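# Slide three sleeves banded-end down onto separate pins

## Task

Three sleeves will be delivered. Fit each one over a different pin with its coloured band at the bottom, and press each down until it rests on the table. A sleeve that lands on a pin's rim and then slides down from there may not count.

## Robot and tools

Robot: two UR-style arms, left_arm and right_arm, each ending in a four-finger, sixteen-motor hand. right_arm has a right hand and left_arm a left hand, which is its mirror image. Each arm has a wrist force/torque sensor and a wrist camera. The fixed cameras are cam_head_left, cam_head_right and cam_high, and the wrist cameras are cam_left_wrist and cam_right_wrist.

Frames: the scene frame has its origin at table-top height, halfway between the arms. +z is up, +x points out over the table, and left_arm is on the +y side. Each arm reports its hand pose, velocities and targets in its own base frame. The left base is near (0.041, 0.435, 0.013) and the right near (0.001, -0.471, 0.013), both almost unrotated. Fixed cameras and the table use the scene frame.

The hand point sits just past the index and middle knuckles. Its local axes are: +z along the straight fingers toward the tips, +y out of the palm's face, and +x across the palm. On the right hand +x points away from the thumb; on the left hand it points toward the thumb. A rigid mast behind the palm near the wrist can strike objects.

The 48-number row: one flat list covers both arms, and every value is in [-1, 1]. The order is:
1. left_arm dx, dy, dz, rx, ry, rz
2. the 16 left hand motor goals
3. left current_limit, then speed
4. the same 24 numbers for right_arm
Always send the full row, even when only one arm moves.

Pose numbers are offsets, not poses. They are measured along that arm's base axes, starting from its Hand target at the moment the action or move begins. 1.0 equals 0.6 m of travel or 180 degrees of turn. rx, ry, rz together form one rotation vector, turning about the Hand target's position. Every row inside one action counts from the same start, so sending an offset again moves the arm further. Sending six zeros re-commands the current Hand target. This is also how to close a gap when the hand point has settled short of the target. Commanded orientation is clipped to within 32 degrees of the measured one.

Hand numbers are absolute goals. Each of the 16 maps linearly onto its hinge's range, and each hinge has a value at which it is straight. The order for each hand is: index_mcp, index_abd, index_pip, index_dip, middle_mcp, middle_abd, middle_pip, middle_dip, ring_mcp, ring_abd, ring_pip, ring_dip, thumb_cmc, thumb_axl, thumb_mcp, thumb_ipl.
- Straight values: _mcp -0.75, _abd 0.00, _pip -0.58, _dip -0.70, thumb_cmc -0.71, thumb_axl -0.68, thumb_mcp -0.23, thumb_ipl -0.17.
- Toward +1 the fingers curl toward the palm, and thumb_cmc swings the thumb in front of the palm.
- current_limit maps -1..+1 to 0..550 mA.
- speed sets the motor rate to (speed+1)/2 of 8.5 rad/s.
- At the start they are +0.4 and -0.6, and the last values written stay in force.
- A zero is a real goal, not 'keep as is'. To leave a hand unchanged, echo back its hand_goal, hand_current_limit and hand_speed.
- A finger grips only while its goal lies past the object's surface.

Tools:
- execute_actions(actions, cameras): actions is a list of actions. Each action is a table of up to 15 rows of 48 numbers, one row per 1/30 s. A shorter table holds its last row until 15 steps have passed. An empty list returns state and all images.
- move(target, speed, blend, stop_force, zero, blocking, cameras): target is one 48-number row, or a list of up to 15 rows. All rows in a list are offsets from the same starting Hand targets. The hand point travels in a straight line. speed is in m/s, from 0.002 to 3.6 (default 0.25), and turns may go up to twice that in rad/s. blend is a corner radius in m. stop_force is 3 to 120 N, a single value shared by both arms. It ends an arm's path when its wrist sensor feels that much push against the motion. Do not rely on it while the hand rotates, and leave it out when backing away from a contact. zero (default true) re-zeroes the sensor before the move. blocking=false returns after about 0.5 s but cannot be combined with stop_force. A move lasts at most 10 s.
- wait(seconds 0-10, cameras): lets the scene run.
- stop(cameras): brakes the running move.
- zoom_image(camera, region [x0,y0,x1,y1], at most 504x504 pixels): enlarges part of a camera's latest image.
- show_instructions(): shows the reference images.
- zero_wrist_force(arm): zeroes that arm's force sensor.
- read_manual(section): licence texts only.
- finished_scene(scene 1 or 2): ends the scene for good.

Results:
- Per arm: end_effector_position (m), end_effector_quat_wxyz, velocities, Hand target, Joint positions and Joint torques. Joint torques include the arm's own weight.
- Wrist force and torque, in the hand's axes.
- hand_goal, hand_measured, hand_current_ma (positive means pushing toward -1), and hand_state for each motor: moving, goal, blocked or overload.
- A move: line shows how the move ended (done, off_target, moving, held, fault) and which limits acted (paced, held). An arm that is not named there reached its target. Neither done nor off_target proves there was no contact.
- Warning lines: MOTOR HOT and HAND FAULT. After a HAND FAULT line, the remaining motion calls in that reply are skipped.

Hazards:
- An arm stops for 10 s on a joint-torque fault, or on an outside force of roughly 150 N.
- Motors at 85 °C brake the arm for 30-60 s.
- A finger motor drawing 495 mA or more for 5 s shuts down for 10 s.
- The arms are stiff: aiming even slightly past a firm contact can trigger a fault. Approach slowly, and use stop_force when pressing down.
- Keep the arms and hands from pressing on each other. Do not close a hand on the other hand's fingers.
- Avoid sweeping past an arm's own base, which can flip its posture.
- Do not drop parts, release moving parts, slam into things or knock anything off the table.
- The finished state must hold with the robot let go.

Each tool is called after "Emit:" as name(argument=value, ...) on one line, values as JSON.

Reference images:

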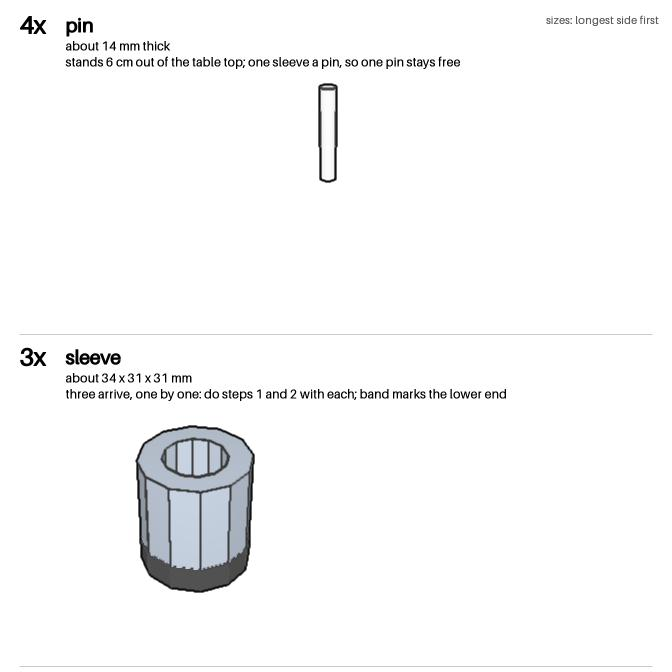

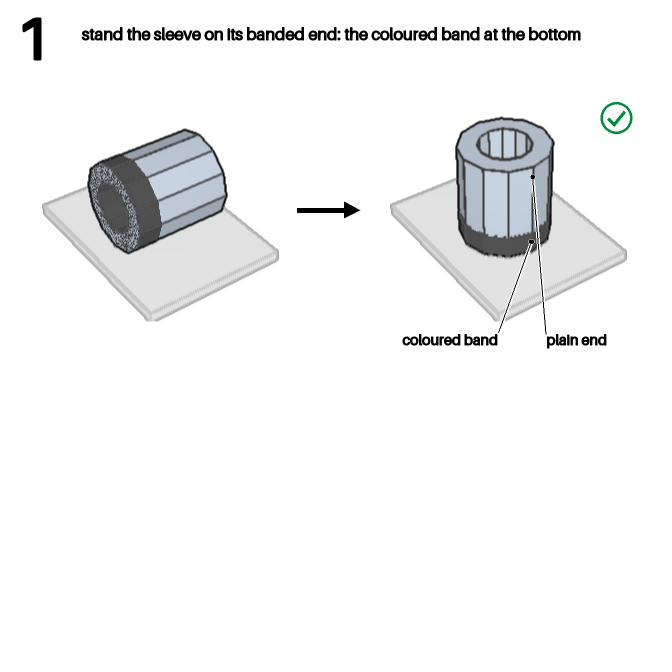

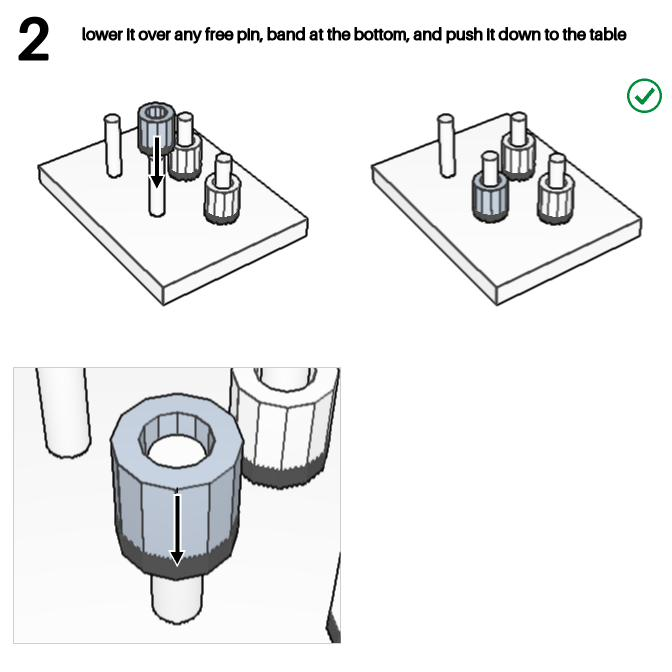

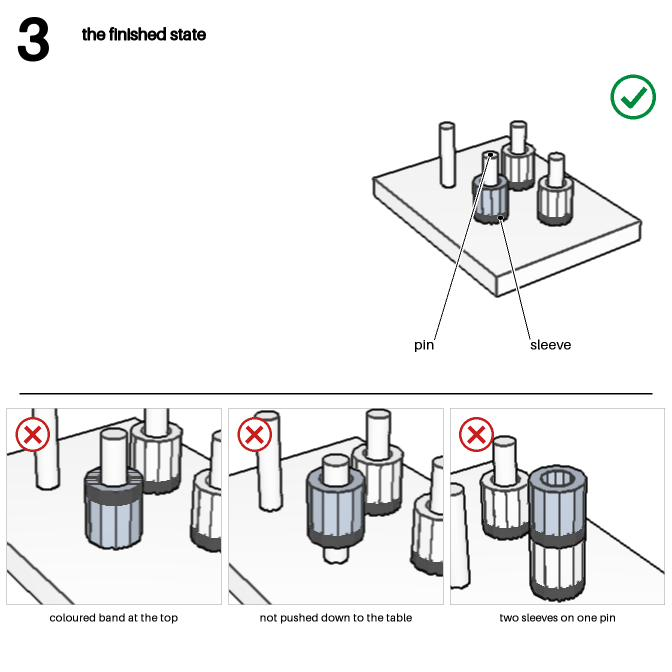

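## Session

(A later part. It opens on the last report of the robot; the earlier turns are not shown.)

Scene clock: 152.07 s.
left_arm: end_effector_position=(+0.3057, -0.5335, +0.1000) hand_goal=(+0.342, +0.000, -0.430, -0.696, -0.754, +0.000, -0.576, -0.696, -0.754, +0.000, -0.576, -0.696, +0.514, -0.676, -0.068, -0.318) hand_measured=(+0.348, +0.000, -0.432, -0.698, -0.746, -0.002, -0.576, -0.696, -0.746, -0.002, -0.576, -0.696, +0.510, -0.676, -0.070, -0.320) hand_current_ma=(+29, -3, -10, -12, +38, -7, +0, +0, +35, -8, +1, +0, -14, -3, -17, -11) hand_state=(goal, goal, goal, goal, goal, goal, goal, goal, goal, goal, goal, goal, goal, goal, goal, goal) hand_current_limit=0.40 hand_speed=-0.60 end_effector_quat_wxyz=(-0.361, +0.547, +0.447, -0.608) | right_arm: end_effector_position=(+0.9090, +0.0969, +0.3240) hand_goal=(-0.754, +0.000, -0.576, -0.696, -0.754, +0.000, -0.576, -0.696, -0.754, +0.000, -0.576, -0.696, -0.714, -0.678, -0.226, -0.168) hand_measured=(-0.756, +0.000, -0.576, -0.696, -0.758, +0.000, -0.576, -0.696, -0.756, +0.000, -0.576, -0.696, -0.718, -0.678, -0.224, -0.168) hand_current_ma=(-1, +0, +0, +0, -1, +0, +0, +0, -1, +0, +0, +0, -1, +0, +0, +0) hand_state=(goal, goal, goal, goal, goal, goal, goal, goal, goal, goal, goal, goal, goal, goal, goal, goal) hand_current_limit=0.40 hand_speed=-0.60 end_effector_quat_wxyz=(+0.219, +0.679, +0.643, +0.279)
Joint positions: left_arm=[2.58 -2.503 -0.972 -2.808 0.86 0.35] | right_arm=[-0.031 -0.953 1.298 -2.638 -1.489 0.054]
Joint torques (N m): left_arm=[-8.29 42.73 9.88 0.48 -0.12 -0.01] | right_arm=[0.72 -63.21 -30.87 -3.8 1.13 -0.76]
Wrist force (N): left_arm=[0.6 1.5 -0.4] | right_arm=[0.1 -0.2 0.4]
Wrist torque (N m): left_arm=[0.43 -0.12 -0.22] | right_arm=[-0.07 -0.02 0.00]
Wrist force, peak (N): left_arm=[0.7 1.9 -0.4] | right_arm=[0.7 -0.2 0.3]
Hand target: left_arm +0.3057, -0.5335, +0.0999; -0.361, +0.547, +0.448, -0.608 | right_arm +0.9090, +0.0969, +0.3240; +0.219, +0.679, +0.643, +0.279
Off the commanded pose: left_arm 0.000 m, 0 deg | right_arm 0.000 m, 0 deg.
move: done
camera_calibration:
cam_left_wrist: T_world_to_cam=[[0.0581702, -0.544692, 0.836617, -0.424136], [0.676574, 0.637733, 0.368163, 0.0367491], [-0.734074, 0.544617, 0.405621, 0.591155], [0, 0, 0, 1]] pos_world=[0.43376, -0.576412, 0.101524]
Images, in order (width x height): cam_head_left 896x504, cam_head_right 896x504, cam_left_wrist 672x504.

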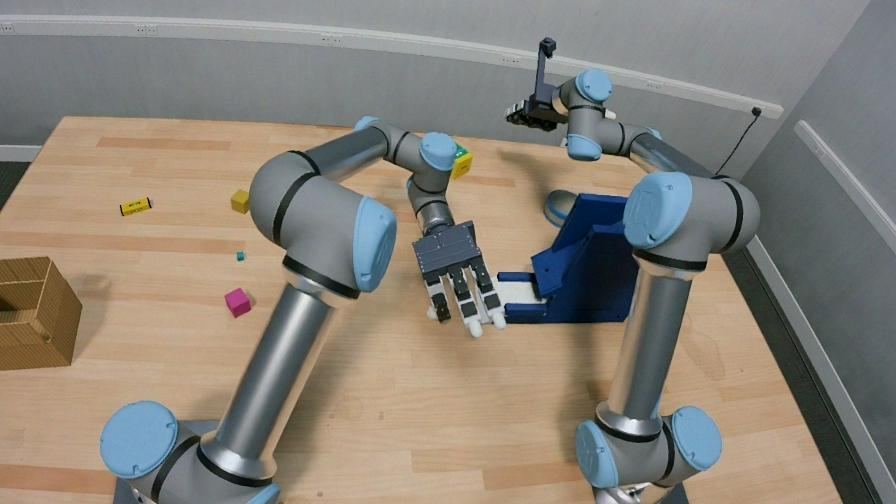

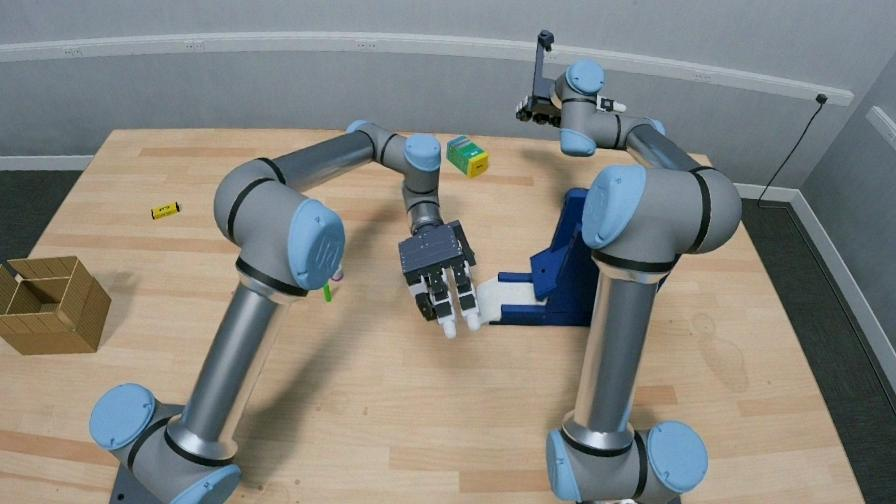

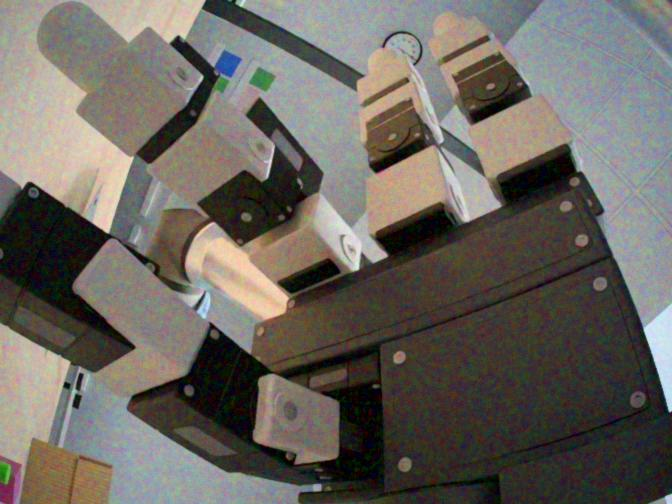

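Emit:
move(target=[-0.0013,0.0082,-0.0682,0,0,0, 0.3425,0,-0.4307,-0.6957,-0.754,0,-0.576,-0.696,-0.754,0,-0.576,-0.696,0.5143,-0.6766,-0.0674,-0.3189,0.4,-0.6, 0,0,0,0,0,0,-0.754,0,-0.576,-0.696,-0.754,0,-0.576,-0.696,-0.754,0,-0.576,-0.696,-0.714,-0.678,-0.226,-0.168,0.4,-0.6], speed=0.045, stop_force=4, cameras=["cam_head_left","cam_head_right","cam_high"])

Emit:
zoom_image(camera="cam_head_left", region=[410, 285, 470, 335])

Emit:
zoom_image(camera="cam_high", region=[360, 130, 480, 230])

Scene clock: 155.97 s.
left_arm: end_effector_position=(+0.3050, -0.5286, +0.0590) hand_goal=(+0.342, +0.000, -0.430, -0.696, -0.754, +0.000, -0.576, -0.696, -0.754, +0.000, -0.576, -0.696, +0.514, -0.676, -0.068, -0.318) hand_measured=(+0.348, +0.000, -0.432, -0.698, -0.746, -0.002, -0.576, -0.696, -0.746, -0.002, -0.576, -0.696, +0.510, -0.676, -0.070, -0.320) hand_current_ma=(+29, -3, -10, -12, +38, -7, +0, +0, +35, -8, +1, +0, -14, -3, -17, -11) hand_state=(goal, goal, goal, goal, goal, goal, goal, goal, goal, goal, goal, goal, goal, goal, goal, goal) hand_current_limit=0.40 hand_speed=-0.60 end_effector_quat_wxyz=(-0.361, +0.547, +0.448, -0.608) | right_arm: end_effector_position=(+0.9090, +0.0969, +0.3240) hand_goal=(-0.754, +0.000, -0.576, -0.696, -0.754, +0.000, -0.576, -0.696, -0.754, +0.000, -0.576, -0.696, -0.714, -0.678, -0.226, -0.168) hand_measured=(-0.756, +0.000, -0.576, -0.696, -0.758, +0.000, -0.576, -0.696, -0.756, +0.000, -0.576, -0.696, -0.718, -0.678, -0.224, -0.168) hand_current_ma=(-1, +0, +0, +0, -1, +0, +0, +0, -1, +0, +0, +0, -1, +0, +0, +0) hand_state=(goal, goal, goal, goal, goal, goal, goal, goal, goal, goal, goal, goal, goal, goal, goal, goal) hand_current_limit=0.40 hand_speed=-0.60 end_effector_quat_wxyz=(+0.219, +0.679, +0.643, +0.279)
Joint positions: left_arm=[2.586 -2.535 -1.023 -2.726 0.865 0.35] | right_arm=[-0.031 -0.953 1.298 -2.638 -1.489 0.054]
Joint torques (N m): left_arm=[9.46 43.95 9.17 0.48 1.6 1.39] | right_arm=[0.68 -62.71 -30.77 -3.79 1.03 -0.68]
Wrist force (N): left_arm=[0.0 1.5 -0.3] | right_arm=[0.3 -0.1 0.3]
Wrist torque (N m): left_arm=[0.41 -0.02 -0.29] | right_arm=[-0.04 -0.05 0.02]
Wrist force, peak (N): left_arm=[0.4 2.1 -0.4] | right_arm=[0.5 -0.1 0.6]
Hand target: left_arm +0.3050, -0.5286, +0.0590; -0.361, +0.547, +0.448, -0.608 | right_arm +0.9090, +0.0969, +0.3240; +0.219, +0.679, +0.643, +0.279
Off the commanded pose: left_arm 0.000 m, 0 deg | right_arm 0.000 m, 0 deg.
move: done
Images, in order (width x height): cam_head_left 896x504, cam_head_right 896x504, cam_high 896x504.

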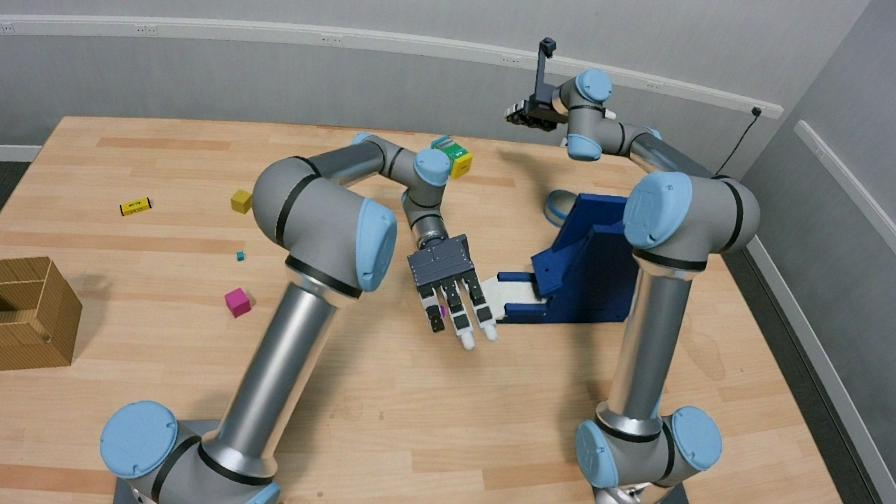

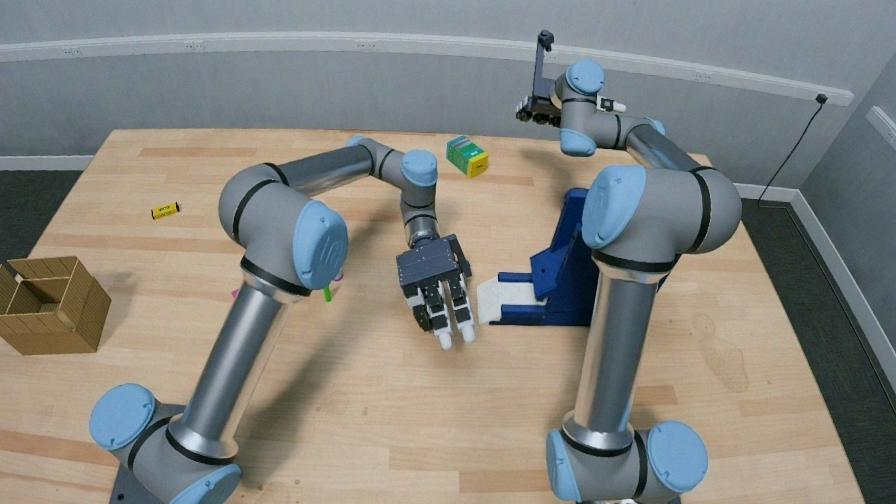

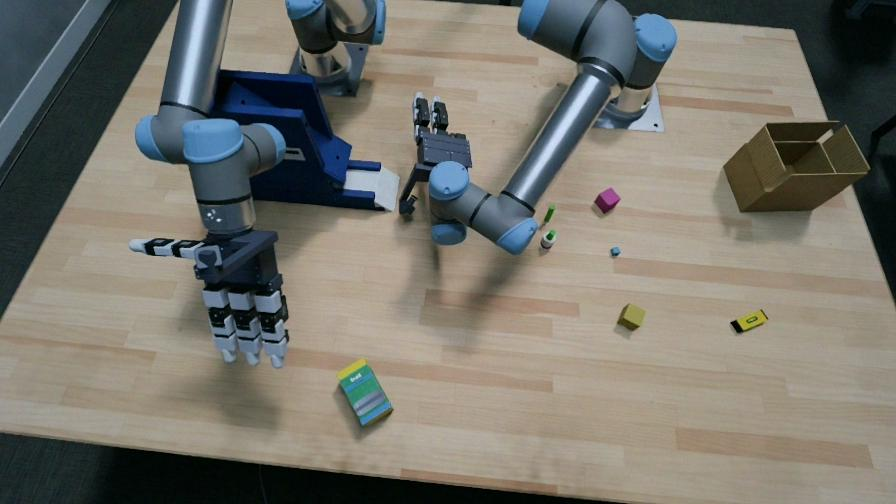

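Scaled by 8.400 from the camera's 896x504 image, which has a finer 1280x720 frame.

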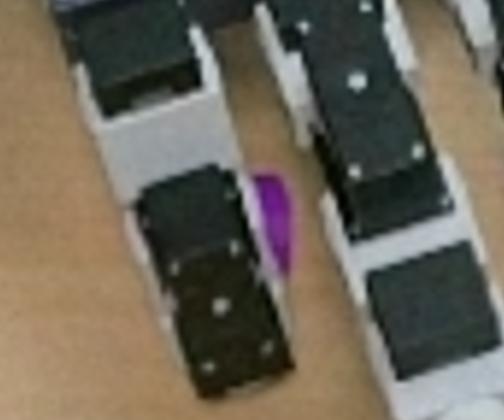

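Scaled by 4.200 from the camera's 896x504 image, which has a finer 1280x720 frame.

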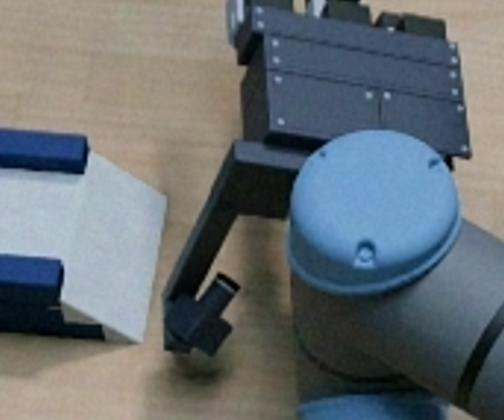

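Emit:
move(target=[0,0,0,0,0,0, 0.781,0,-0.781,-0.6957,-0.754,0,-0.576,-0.696,-0.754,0,-0.576,-0.696,0.5143,-0.6766,-0.0674,-0.3189,0.4,-0.85, 0,0,0,0,0,0,-0.754,0,-0.576,-0.696,-0.754,0,-0.576,-0.696,-0.754,0,-0.576,-0.696,-0.714,-0.678,-0.226,-0.168,0.4,-0.6], cameras=["cam_head_left"])

Emit:
zoom_image(camera="cam_head_left", region=[410, 285, 470, 335])

Scene clock: 157.43 s.
left_arm: end_effector_position=(+0.3050, -0.5286, +0.0590) hand_goal=(+0.780, +0.000, -0.782, -0.696, -0.754, +0.000, -0.576, -0.696, -0.754, +0.000, -0.576, -0.696, +0.514, -0.676, -0.068, -0.318) hand_measured=(+0.690, +0.000, -0.802, -0.706, -0.746, -0.002, -0.576, -0.696, -0.746, -0.002, -0.576, -0.696, +0.510, -0.676, -0.084, -0.324) hand_current_ma=(-385, +3, -87, -44, +38, -7, +0, +0, +35, -8, +1, +0, -14, -3, -92, -39) hand_state=(blocked, goal, goal, goal, goal, goal, goal, goal, goal, goal, goal, goal, goal, goal, goal, goal) hand_current_limit=0.40 hand_speed=-0.85 end_effector_quat_wxyz=(-0.361, +0.547, +0.448, -0.608) | right_arm: end_effector_position=(+0.9090, +0.0969, +0.3240) hand_goal=(-0.754, +0.000, -0.576, -0.696, -0.754, +0.000, -0.576, -0.696, -0.754, +0.000, -0.576, -0.696, -0.714, -0.678, -0.226, -0.168) hand_measured=(-0.756, +0.000, -0.576, -0.696, -0.758, +0.000, -0.576, -0.696, -0.756, +0.000, -0.576, -0.696, -0.718, -0.678, -0.224, -0.168) hand_current_ma=(-1, +0, +0, +0, -1, +0, +0, +0, -1, +0, +0, +0, -1, +0, +0, +0) hand_state=(goal, goal, goal, goal, goal, goal, goal, goal, goal, goal, goal, goal, goal, goal, goal, goal) hand_current_limit=0.40 hand_speed=-0.60 end_effector_quat_wxyz=(+0.219, +0.679, +0.643, +0.279)
Joint positions: left_arm=[2.586 -2.535 -1.023 -2.726 0.865 0.35] | right_arm=[-0.031 -0.953 1.298 -2.638 -1.489 0.054]
Joint torques (N m): left_arm=[8.45 43.28 10.01 0.55 1.63 0.53] | right_arm=[0.02 -62.69 -31.13 -3.75 1.17 -0.74]
Wrist force (N): left_arm=[-0.2 0.9 -0.2] | right_arm=[0.3 0.2 0.4]
Wrist torque (N m): left_arm=[0.42 -0.03 -0.29] | right_arm=[-0.01 -0.04 0.02]
Wrist force, peak (N): left_arm=[0.4 1.8 -0.4] | right_arm=[0.3 0.0 0.6]
Hand target: left_arm +0.3050, -0.5286, +0.0590; -0.361, +0.547, +0.448, -0.608 | right_arm +0.9090, +0.0969, +0.3240; +0.219, +0.679, +0.643, +0.279
Off the commanded pose: left_arm 0.000 m, 0 deg | right_arm 0.000 m, 0 deg.
move: done
Images, in order (width x height): cam_head_left 896x504.

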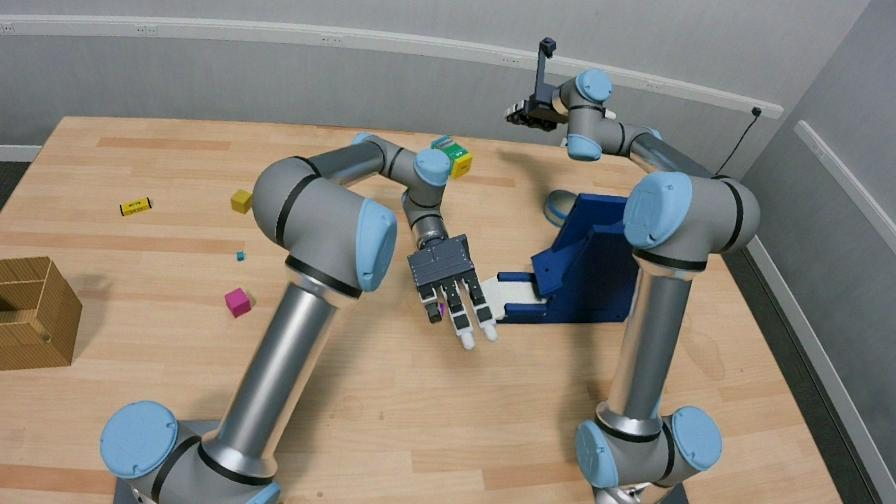

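Scaled by 8.400 from the camera's 896x504 image, which has a finer 1280x720 frame.

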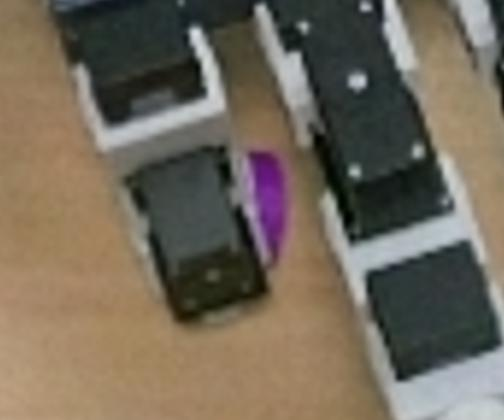

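Emit:
move(target=[[0,0,0.1517,0,0,0, 0.781,0,-0.781,-0.6957,-0.754,0,-0.576,-0.696,-0.754,0,-0.576,-0.696,0.5143,-0.6766,-0.0674,-0.3189,0.4,-0.85, 0,0,0,0,0,0,-0.754,0,-0.576,-0.696,-0.754,0,-0.576,-0.696,-0.754,0,-0.576,-0.696,-0.714,-0.678,-0.226,-0.168,0.4,-0.6],[-0.032,0.1335,0.0683,0,0,0.2967, 0.781,0,-0.781,-0.6957,-0.754,0,-0.576,-0.696,-0.754,0,-0.576,-0.696,0.5143,-0.6766,-0.0674,-0.3189,0.4,-0.85, 0,0,0,0,0,0,-0.754,0,-0.576,-0.696,-0.754,0,-0.576,-0.696,-0.754,0,-0.576,-0.696,-0.714,-0.678,-0.226,-0.168,0.4,-0.6]], speed=[0.2,0.45], blend=[0.03,0], cameras=["cam_head_left","cam_head_right","cam_high"])

Emit:
zoom_image(camera="cam_high", region=[420, 110, 540, 210])

Emit:
zoom_image(camera="cam_head_right", region=[320, 250, 440, 350])

Emit:
zoom_image(camera="cam_head_left", region=[330, 250, 450, 350])

Scene clock: 160.60 s.
left_arm: end_effector_position=(+0.2858, -0.4485, +0.1000) hand_goal=(+0.780, +0.000, -0.782, -0.696, -0.754, +0.000, -0.576, -0.696, -0.754, +0.000, -0.576, -0.696, +0.514, -0.676, -0.068, -0.318) hand_measured=(+0.698, +0.000, -0.802, -0.706, -0.746, -0.002, -0.576, -0.696, -0.746, -0.002, -0.576, -0.696, +0.510, -0.676, -0.086, -0.326) hand_current_ma=(-385, +3, -88, -46, +39, -7, +0, +0, +35, -8, +1, +0, -19, -3, -109, -47) hand_state=(blocked, goal, goal, goal, goal, goal, goal, goal, goal, goal, goal, goal, goal, goal, goal, goal) hand_current_limit=0.40 hand_speed=-0.85 end_effector_quat_wxyz=(-0.049, +0.288, +0.646, -0.706) | right_arm: end_effector_position=(+0.9090, +0.0969, +0.3240) hand_goal=(-0.754, +0.000, -0.576, -0.696, -0.754, +0.000, -0.576, -0.696, -0.754, +0.000, -0.576, -0.696, -0.714, -0.678, -0.226, -0.168) hand_measured=(-0.756, +0.000, -0.576, -0.696, -0.758, +0.000, -0.576, -0.696, -0.756, +0.000, -0.576, -0.696, -0.718, -0.678, -0.224, -0.168) hand_current_ma=(-1, +0, +0, +0, -1, +0, +0, +0, -1, +0, +0, +0, -1, +0, +0, +0) hand_state=(goal, goal, goal, goal, goal, goal, goal, goal, goal, goal, goal, goal, goal, goal, goal, goal) hand_current_limit=0.40 hand_speed=-0.60 end_effector_quat_wxyz=(+0.219, +0.679, +0.643, +0.279)
Joint positions: left_arm=[2.879 -1.941 -1.965 -2.38 0.226 0.352] | right_arm=[-0.031 -0.953 1.298 -2.638 -1.489 0.054]
Joint torques (N m): left_arm=[8.87 34.62 7.34 1.45 -2.16 -2.46] | right_arm=[1.2 -63.14 -30.52 -3.85 1.08 -0.87]
Wrist force (N): left_arm=[0.4 1.9 -0.3] | right_arm=[0.3 0.0 0.3]
Wrist torque (N m): left_arm=[0.51 -0.07 -0.16] | right_arm=[-0.03 -0.04 0.02]
Wrist force, peak (N): left_arm=[0.7 3.3 0.0] | right_arm=[0.5 0.0 0.7]
Hand target: left_arm +0.2858, -0.4485, +0.1000; -0.049, +0.288, +0.646, -0.706 | right_arm +0.9090, +0.0969, +0.3240; +0.219, +0.679, +0.643, +0.279
Off the commanded pose: left_arm 0.000 m, 0 deg | right_arm 0.000 m, 0 deg.
move: done
Images, in order (width x height): cam_head_left 896x504, cam_head_right 896x504, cam_high 896x504.

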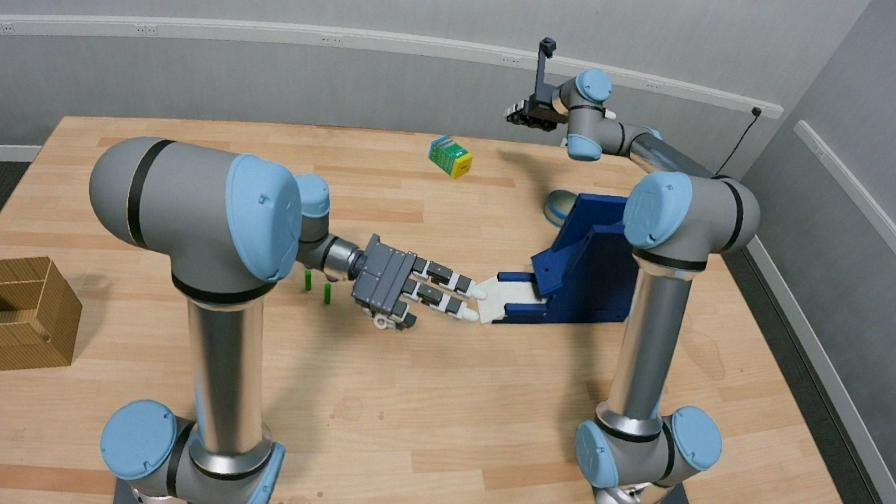

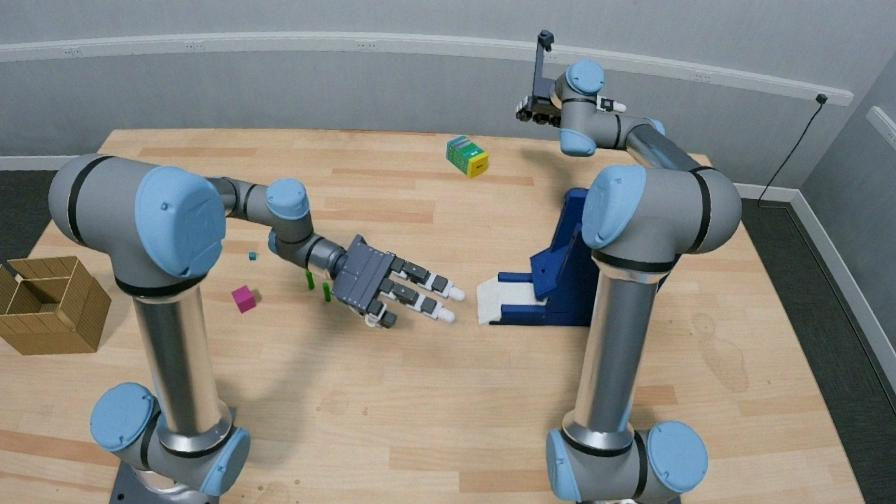

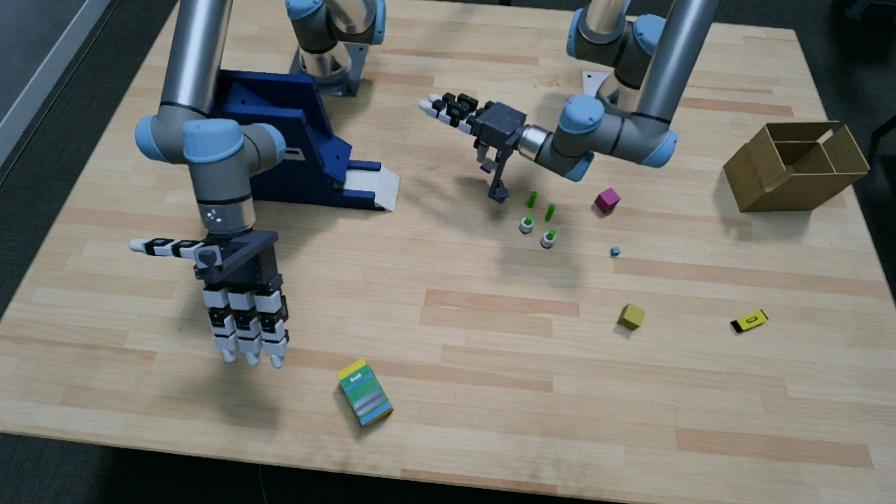

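Scaled by 4.200 from the camera's 896x504 image, which has a finer 1280x720 frame.

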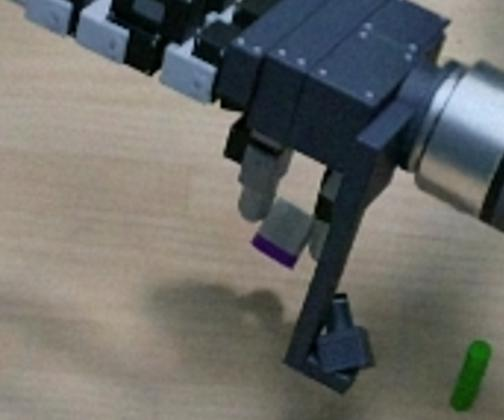

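Scaled by 4.200 from the camera's 896x504 image, which has a finer 1280x720 frame.

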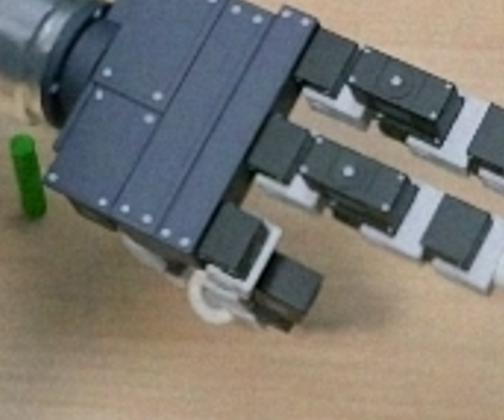

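Scaled by 4.200 from the camera's 896x504 image, which has a finer 1280x720 frame.

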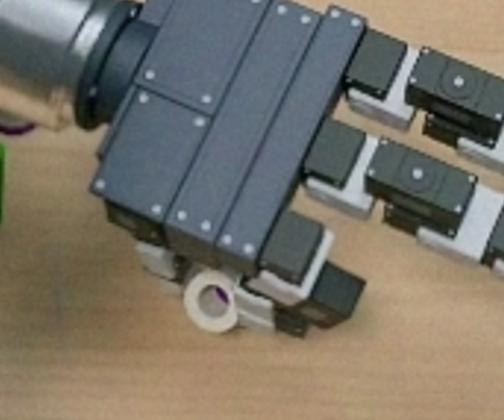

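Emit:
move(target=[0,0,-0.0725,0,0,0, 0.781,0,-0.781,-0.6957,-0.754,0,-0.576,-0.696,-0.754,0,-0.576,-0.696,0.5143,-0.6766,-0.0674,-0.3189,0.4,-0.85, 0,0,0,0,0,0,-0.754,0,-0.576,-0.696,-0.754,0,-0.576,-0.696,-0.754,0,-0.576,-0.696,-0.714,-0.678,-0.226,-0.168,0.4,-0.6], speed=0.025, stop_force=4, cameras=["cam_head_left","cam_high"])

Emit:
zoom_image(camera="cam_high", region=[440, 120, 520, 200])

Emit:
zoom_image(camera="cam_head_left", region=[350, 280, 430, 360])

Scene clock: 164.87 s.
left_arm: end_effector_position=(+0.2858, -0.4485, +0.0565) hand_goal=(+0.780, +0.000, -0.782, -0.696, -0.754, +0.000, -0.576, -0.696, -0.754, +0.000, -0.576, -0.696, +0.514, -0.676, -0.068, -0.318) hand_measured=(+0.702, +0.002, -0.802, -0.706, -0.746, -0.002, -0.576, -0.696, -0.746, -0.002, -0.576, -0.696, +0.514, -0.676, -0.086, -0.326) hand_current_ma=(-385, +5, -93, -46, +39, -7, +0, +0, +35, -8, +1, +0, -4, -3, -112, -49) hand_state=(blocked, goal, blocked, goal, goal, goal, goal, goal, goal, goal, goal, goal, goal, goal, goal, goal) hand_current_limit=0.40 hand_speed=-0.85 end_effector_quat_wxyz=(-0.049, +0.288, +0.646, -0.706) | right_arm: end_effector_position=(+0.9090, +0.0969, +0.3240) hand_goal=(-0.754, +0.000, -0.576, -0.696, -0.754, +0.000, -0.576, -0.696, -0.754, +0.000, -0.576, -0.696, -0.714, -0.678, -0.226, -0.168) hand_measured=(-0.756, +0.000, -0.576, -0.696, -0.758, +0.000, -0.576, -0.696, -0.756, +0.000, -0.576, -0.696, -0.718, -0.678, -0.224, -0.168) hand_current_ma=(-1, +0, +0, +0, -1, +0, +0, +0, -1, +0, +0, +0, -1, +0, +0, +0) hand_state=(goal, goal, goal, goal, goal, goal, goal, goal, goal, goal, goal, goal, goal, goal, goal, goal) hand_current_limit=0.40 hand_speed=-0.60 end_effector_quat_wxyz=(+0.219, +0.679, +0.643, +0.279)
Joint positions: left_arm=[2.879 -2.022 -1.995 -2.268 0.226 0.352] | right_arm=[-0.031 -0.953 1.298 -2.638 -1.489 0.054]
Joint torques (N m): left_arm=[-5.68 22.71 4.97 1.6 -1.34 -2.51] | right_arm=[0.59 -62.52 -32.04 -3.86 1.13 -0.94]
Wrist force (N): left_arm=[-0.3 0.2 0.3] | right_arm=[0.2 -0.2 0.5]
Wrist torque (N m): left_arm=[0.43 0.00 -0.23] | right_arm=[-0.07 -0.04 0.01]
Wrist force, peak (N): left_arm=[0.8 2.2 -0.6] | right_arm=[0.5 0.0 0.8]
Hand target: left_arm +0.2858, -0.4485, +0.0565; -0.049, +0.288, +0.646, -0.706 | right_arm +0.9090, +0.0969, +0.3240; +0.219, +0.679, +0.643, +0.279
Off the commanded pose: left_arm 0.000 m, 0 deg | right_arm 0.000 m, 0 deg.
move: done
Images, in order (width x height): cam_head_left 896x504, cam_high 896x504.

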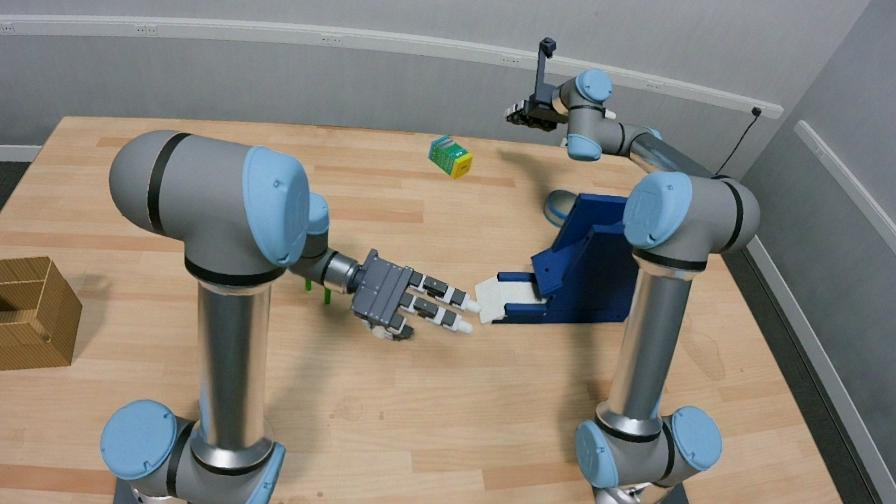

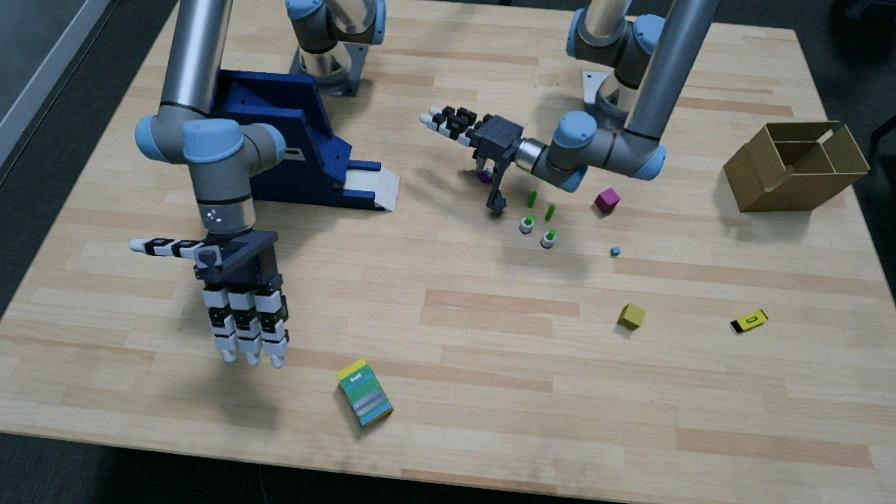

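Scaled by 6.300 from the camera's 896x504 image, which has a finer 1280x720 frame.

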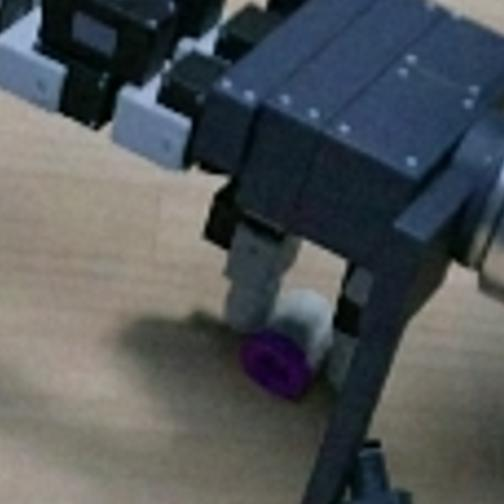

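Scaled by 6.300 from the camera's 896x504 image, which has a finer 1280x720 frame.

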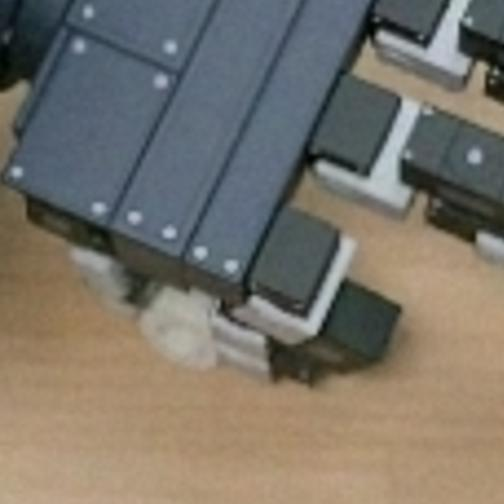

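Emit:
move(target=[[0,0,0.0017,0,0,0, 0.5,0,-0.6,-0.6957,-0.754,0,-0.576,-0.696,-0.754,0,-0.576,-0.696,0.5143,-0.6766,-0.0674,-0.3189,0.4,-0.9, 0,0,0,0,0,0,-0.754,0,-0.576,-0.696,-0.754,0,-0.576,-0.696,-0.754,0,-0.576,-0.696,-0.714,-0.678,-0.226,-0.168,0.4,-0.6],[0.0039,0.0074,0.0017,0,0,0, 0.5,0,-0.6,-0.6957,-0.754,0,-0.576,-0.696,-0.754,0,-0.576,-0.696,0.5143,-0.6766,-0.0674,-0.3189,0.4,-0.9, 0,0,0,0,0,0,-0.754,0,-0.576,-0.696,-0.754,0,-0.576,-0.696,-0.754,0,-0.576,-0.696,-0.714,-0.678,-0.226,-0.168,0.4,-0.6],[0.0039,0.0074,0.15,0,0,0, 0.5,0,-0.6,-0.6957,-0.754,0,-0.576,-0.696,-0.754,0,-0.576,-0.696,0.5143,-0.6766,-0.0674,-0.3189,0.4,-0.9, 0,0,0,0,0,0,-0.754,0,-0.576,-0.696,-0.754,0,-0.576,-0.696,-0.754,0,-0.576,-0.696,-0.714,-0.678,-0.226,-0.168,0.4,-0.6],[-0.041,0.11,0.1867,0.0295,0.0090,-0.4997, 0.5,0,-0.6,-0.6957,-0.754,0,-0.576,-0.696,-0.754,0,-0.576,-0.696,0.5143,-0.6766,-0.0674,-0.3189,0.4,-0.9, 0,0,0,0,0,0,-0.754,0,-0.576,-0.696,-0.754,0,-0.576,-0.696,-0.754,0,-0.576,-0.696,-0.714,-0.678,-0.226,-0.168,0.4,-0.6],[0.0530,0.1707,0.1142,0.0845,-0.0430,-0.9844, 0.3425,0,-0.4307,-0.6957,-0.754,0,-0.576,-0.696,-0.754,0,-0.576,-0.696,0.5143,-0.6766,-0.0674,-0.3189,0.4,-0.6, 0,0,0,0,0,0,-0.754,0,-0.576,-0.696,-0.754,0,-0.576,-0.696,-0.754,0,-0.576,-0.696,-0.714,-0.678,-0.226,-0.168,0.4,-0.6]], speed=[0.05,0.05,0.2,0.5,0.5], blend=[0,0.0005,0.03,0.03,0], cameras=["cam_head_left","cam_head_right","cam_high"])

Emit:
zoom_image(camera="cam_high", region=[450, 130, 530, 210])

Scene clock: 172.43 s.
left_arm: end_effector_position=(+0.3176, -0.3461, +0.1250) hand_goal=(+0.342, +0.000, -0.430, -0.696, -0.754, +0.000, -0.576, -0.696, -0.754, +0.000, -0.576, -0.696, +0.514, -0.676, -0.068, -0.318) hand_measured=(+0.348, +0.002, -0.432, -0.698, -0.746, -0.002, -0.576, -0.696, -0.746, -0.002, -0.576, -0.696, +0.512, -0.676, -0.072, -0.320) hand_current_ma=(+33, +5, -10, -12, +40, -7, +0, +0, +36, -8, +1, +0, -4, -3, -17, -11) hand_state=(goal, goal, goal, goal, goal, goal, goal, goal, goal, goal, goal, goal, goal, goal, goal, goal) hand_current_limit=0.40 hand_speed=-0.60 end_effector_quat_wxyz=(+0.700, -0.674, +0.213, -0.105) | right_arm: end_effector_position=(+0.9090, +0.0969, +0.3240) hand_goal=(-0.754, +0.000, -0.576, -0.696, -0.754, +0.000, -0.576, -0.696, -0.754, +0.000, -0.576, -0.696, -0.714, -0.678, -0.226, -0.168) hand_measured=(-0.756, +0.000, -0.576, -0.696, -0.758, +0.000, -0.576, -0.696, -0.756, +0.000, -0.576, -0.696, -0.718, -0.678, -0.224, -0.168) hand_current_ma=(-1, +0, +0, +0, -1, +0, +0, +0, -1, +0, +0, +0, -1, +0, +0, +0) hand_state=(goal, goal, goal, goal, goal, goal, goal, goal, goal, goal, goal, goal, goal, goal, goal, goal) hand_current_limit=0.40 hand_speed=-0.60 end_effector_quat_wxyz=(+0.219, +0.679, +0.643, +0.279)
Joint positions: left_arm=[2.163 -2.161 -1.527 -2.597 2.618 0.156] | right_arm=[-0.031 -0.953 1.298 -2.638 -1.489 0.054]
Joint torques (N m): left_arm=[-8.44 44.75 8.01 0.82 1.77 2.39] | right_arm=[0.58 -62.85 -31.56 -3.85 1.18 -0.89]
Wrist force (N): left_arm=[0.6 1.4 -0.6] | right_arm=[0.5 -0.2 0.3]
Wrist torque (N m): left_arm=[0.43 -0.06 -0.18] | right_arm=[-0.04 -0.08 0.04]
Wrist force, peak (N): left_arm=[1.0 3.0 -0.8] | right_arm=[0.3 -0.3 0.8]
Hand target: left_arm +0.3176, -0.3461, +0.1250; +0.700, -0.674, +0.213, -0.105 | right_arm +0.9090, +0.0969, +0.3240; +0.219, +0.679, +0.643, +0.279
Off the commanded pose: left_arm 0.000 m, 0 deg | right_arm 0.000 m, 0 deg.
move: done
Images, in order (width x height): cam_head_left 896x504, cam_head_right 896x504, cam_high 896x504.

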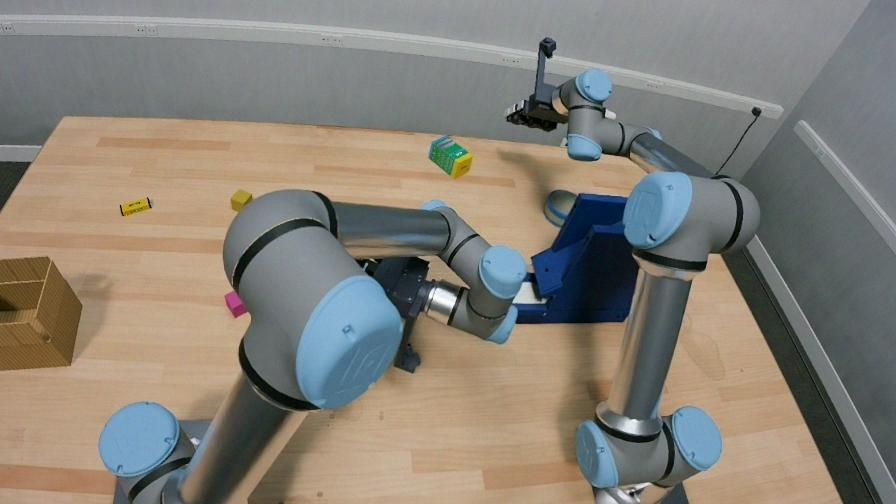

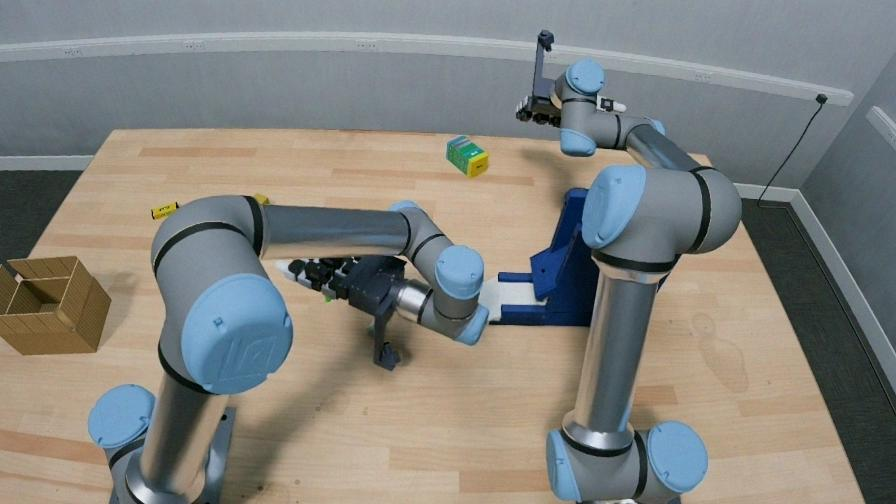

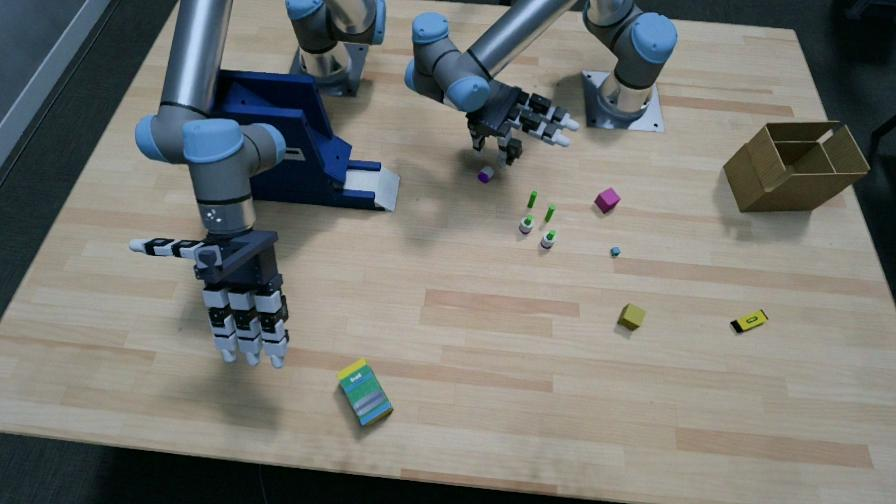

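Scaled by 6.300 from the camera's 896x504 image, which has a finer 1280x720 frame.

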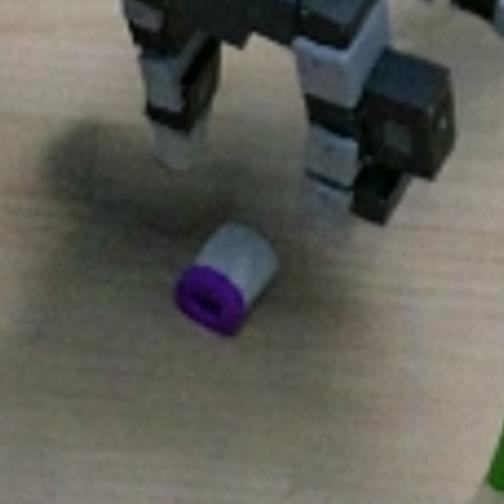

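Emit:
move(target=[-0.0112,-0.0058,-0.05,0,0,0.0111, 0.3425,0,-0.4307,-0.6957,-0.754,0,-0.576,-0.696,-0.754,0,-0.576,-0.696,0.5143,-0.6766,-0.0674,-0.3189,0.4,-0.6, 0,0,0,0,0,0,-0.754,0,-0.576,-0.696,-0.754,0,-0.576,-0.696,-0.754,0,-0.576,-0.696,-0.714,-0.678,-0.226,-0.168,0.4,-0.6], speed=0.12, cameras=["cam_high"])

Emit:
zoom_image(camera="cam_high", region=[450, 130, 530, 210])

Scene clock: 174.07 s.
left_arm: end_effector_position=(+0.3108, -0.3495, +0.0951) hand_goal=(+0.342, +0.000, -0.430, -0.696, -0.754, +0.000, -0.576, -0.696, -0.754, +0.000, -0.576, -0.696, +0.514, -0.676, -0.068, -0.318) hand_measured=(+0.348, +0.002, -0.432, -0.698, -0.746, -0.002, -0.576, -0.696, -0.746, -0.002, -0.576, -0.696, +0.512, -0.676, -0.072, -0.320) hand_current_ma=(+32, +5, -10, -12, +40, -7, +0, +0, +36, -8, +1, +0, -4, -3, -17, -11) hand_state=(goal, goal, goal, goal, goal, goal, goal, goal, goal, goal, goal, goal, goal, goal, goal, goal) hand_current_limit=0.40 hand_speed=-0.60 end_effector_quat_wxyz=(+0.701, -0.678, +0.201, -0.092) | right_arm: end_effector_position=(+0.9090, +0.0969, +0.3240) hand_goal=(-0.754, +0.000, -0.576, -0.696, -0.754, +0.000, -0.576, -0.696, -0.754, +0.000, -0.576, -0.696, -0.714, -0.678, -0.226, -0.168) hand_measured=(-0.756, +0.000, -0.576, -0.696, -0.758, +0.000, -0.576, -0.696, -0.756, +0.000, -0.576, -0.696, -0.718, -0.678, -0.224, -0.168) hand_current_ma=(-1, +0, +0, +0, -1, +0, +0, +0, -1, +0, +0, +0, -1, +0, +0, +0) hand_state=(goal, goal, goal, goal, goal, goal, goal, goal, goal, goal, goal, goal, goal, goal, goal, goal) hand_current_limit=0.40 hand_speed=-0.60 end_effector_quat_wxyz=(+0.219, +0.679, +0.643, +0.279)
Joint positions: left_arm=[2.157 -2.213 -1.527 -2.545 2.576 0.156] | right_arm=[-0.031 -0.953 1.298 -2.638 -1.489 0.054]
Joint torques (N m): left_arm=[-8.85 33.34 20.56 0.79 -1.95 0.33] | right_arm=[0.85 -62.62 -31.37 -3.95 1.07 -0.92]
Wrist force (N): left_arm=[0.3 1.2 -1.0] | right_arm=[0.2 -0.2 0.7]
Wrist torque (N m): left_arm=[0.44 -0.05 -0.19] | right_arm=[-0.08 -0.04 0.01]
Wrist force, peak (N): left_arm=[0.3 2.4 -0.5] | right_arm=[0.3 -0.3 0.6]
Hand target: left_arm +0.3108, -0.3496, +0.0950; +0.701, -0.678, +0.201, -0.092 | right_arm +0.9090, +0.0969, +0.3240; +0.219, +0.679, +0.643, +0.279
Off the commanded pose: left_arm 0.000 m, 0 deg | right_arm 0.000 m, 0 deg.
move: done
Images, in order (width x height): cam_high 896x504.

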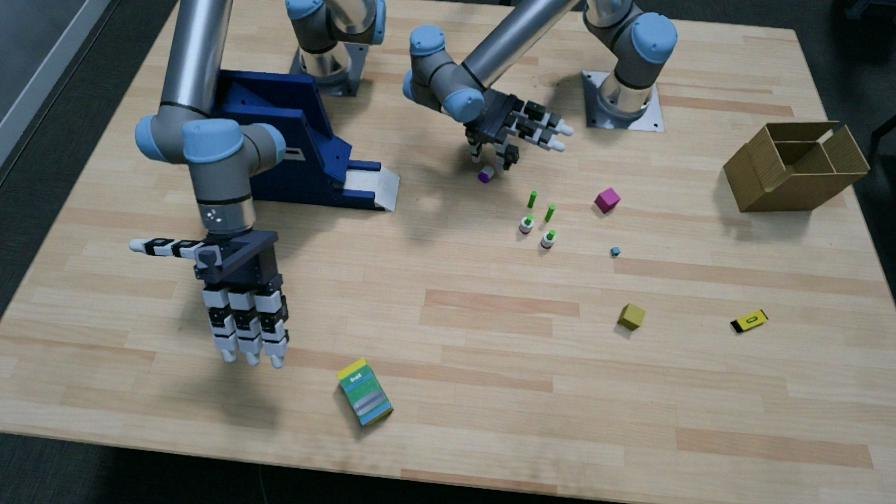

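Scaled by 6.300 from the camera's 896x504 image, which has a finer 1280x720 frame.

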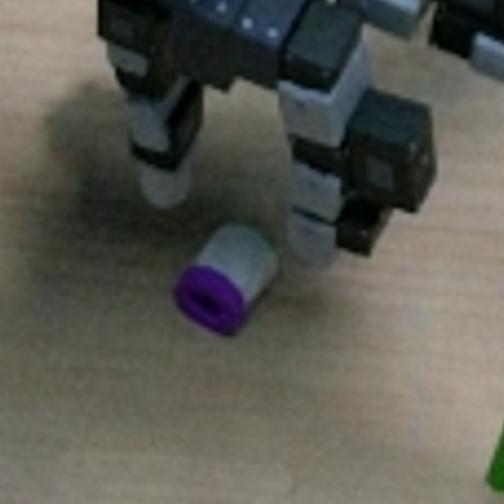

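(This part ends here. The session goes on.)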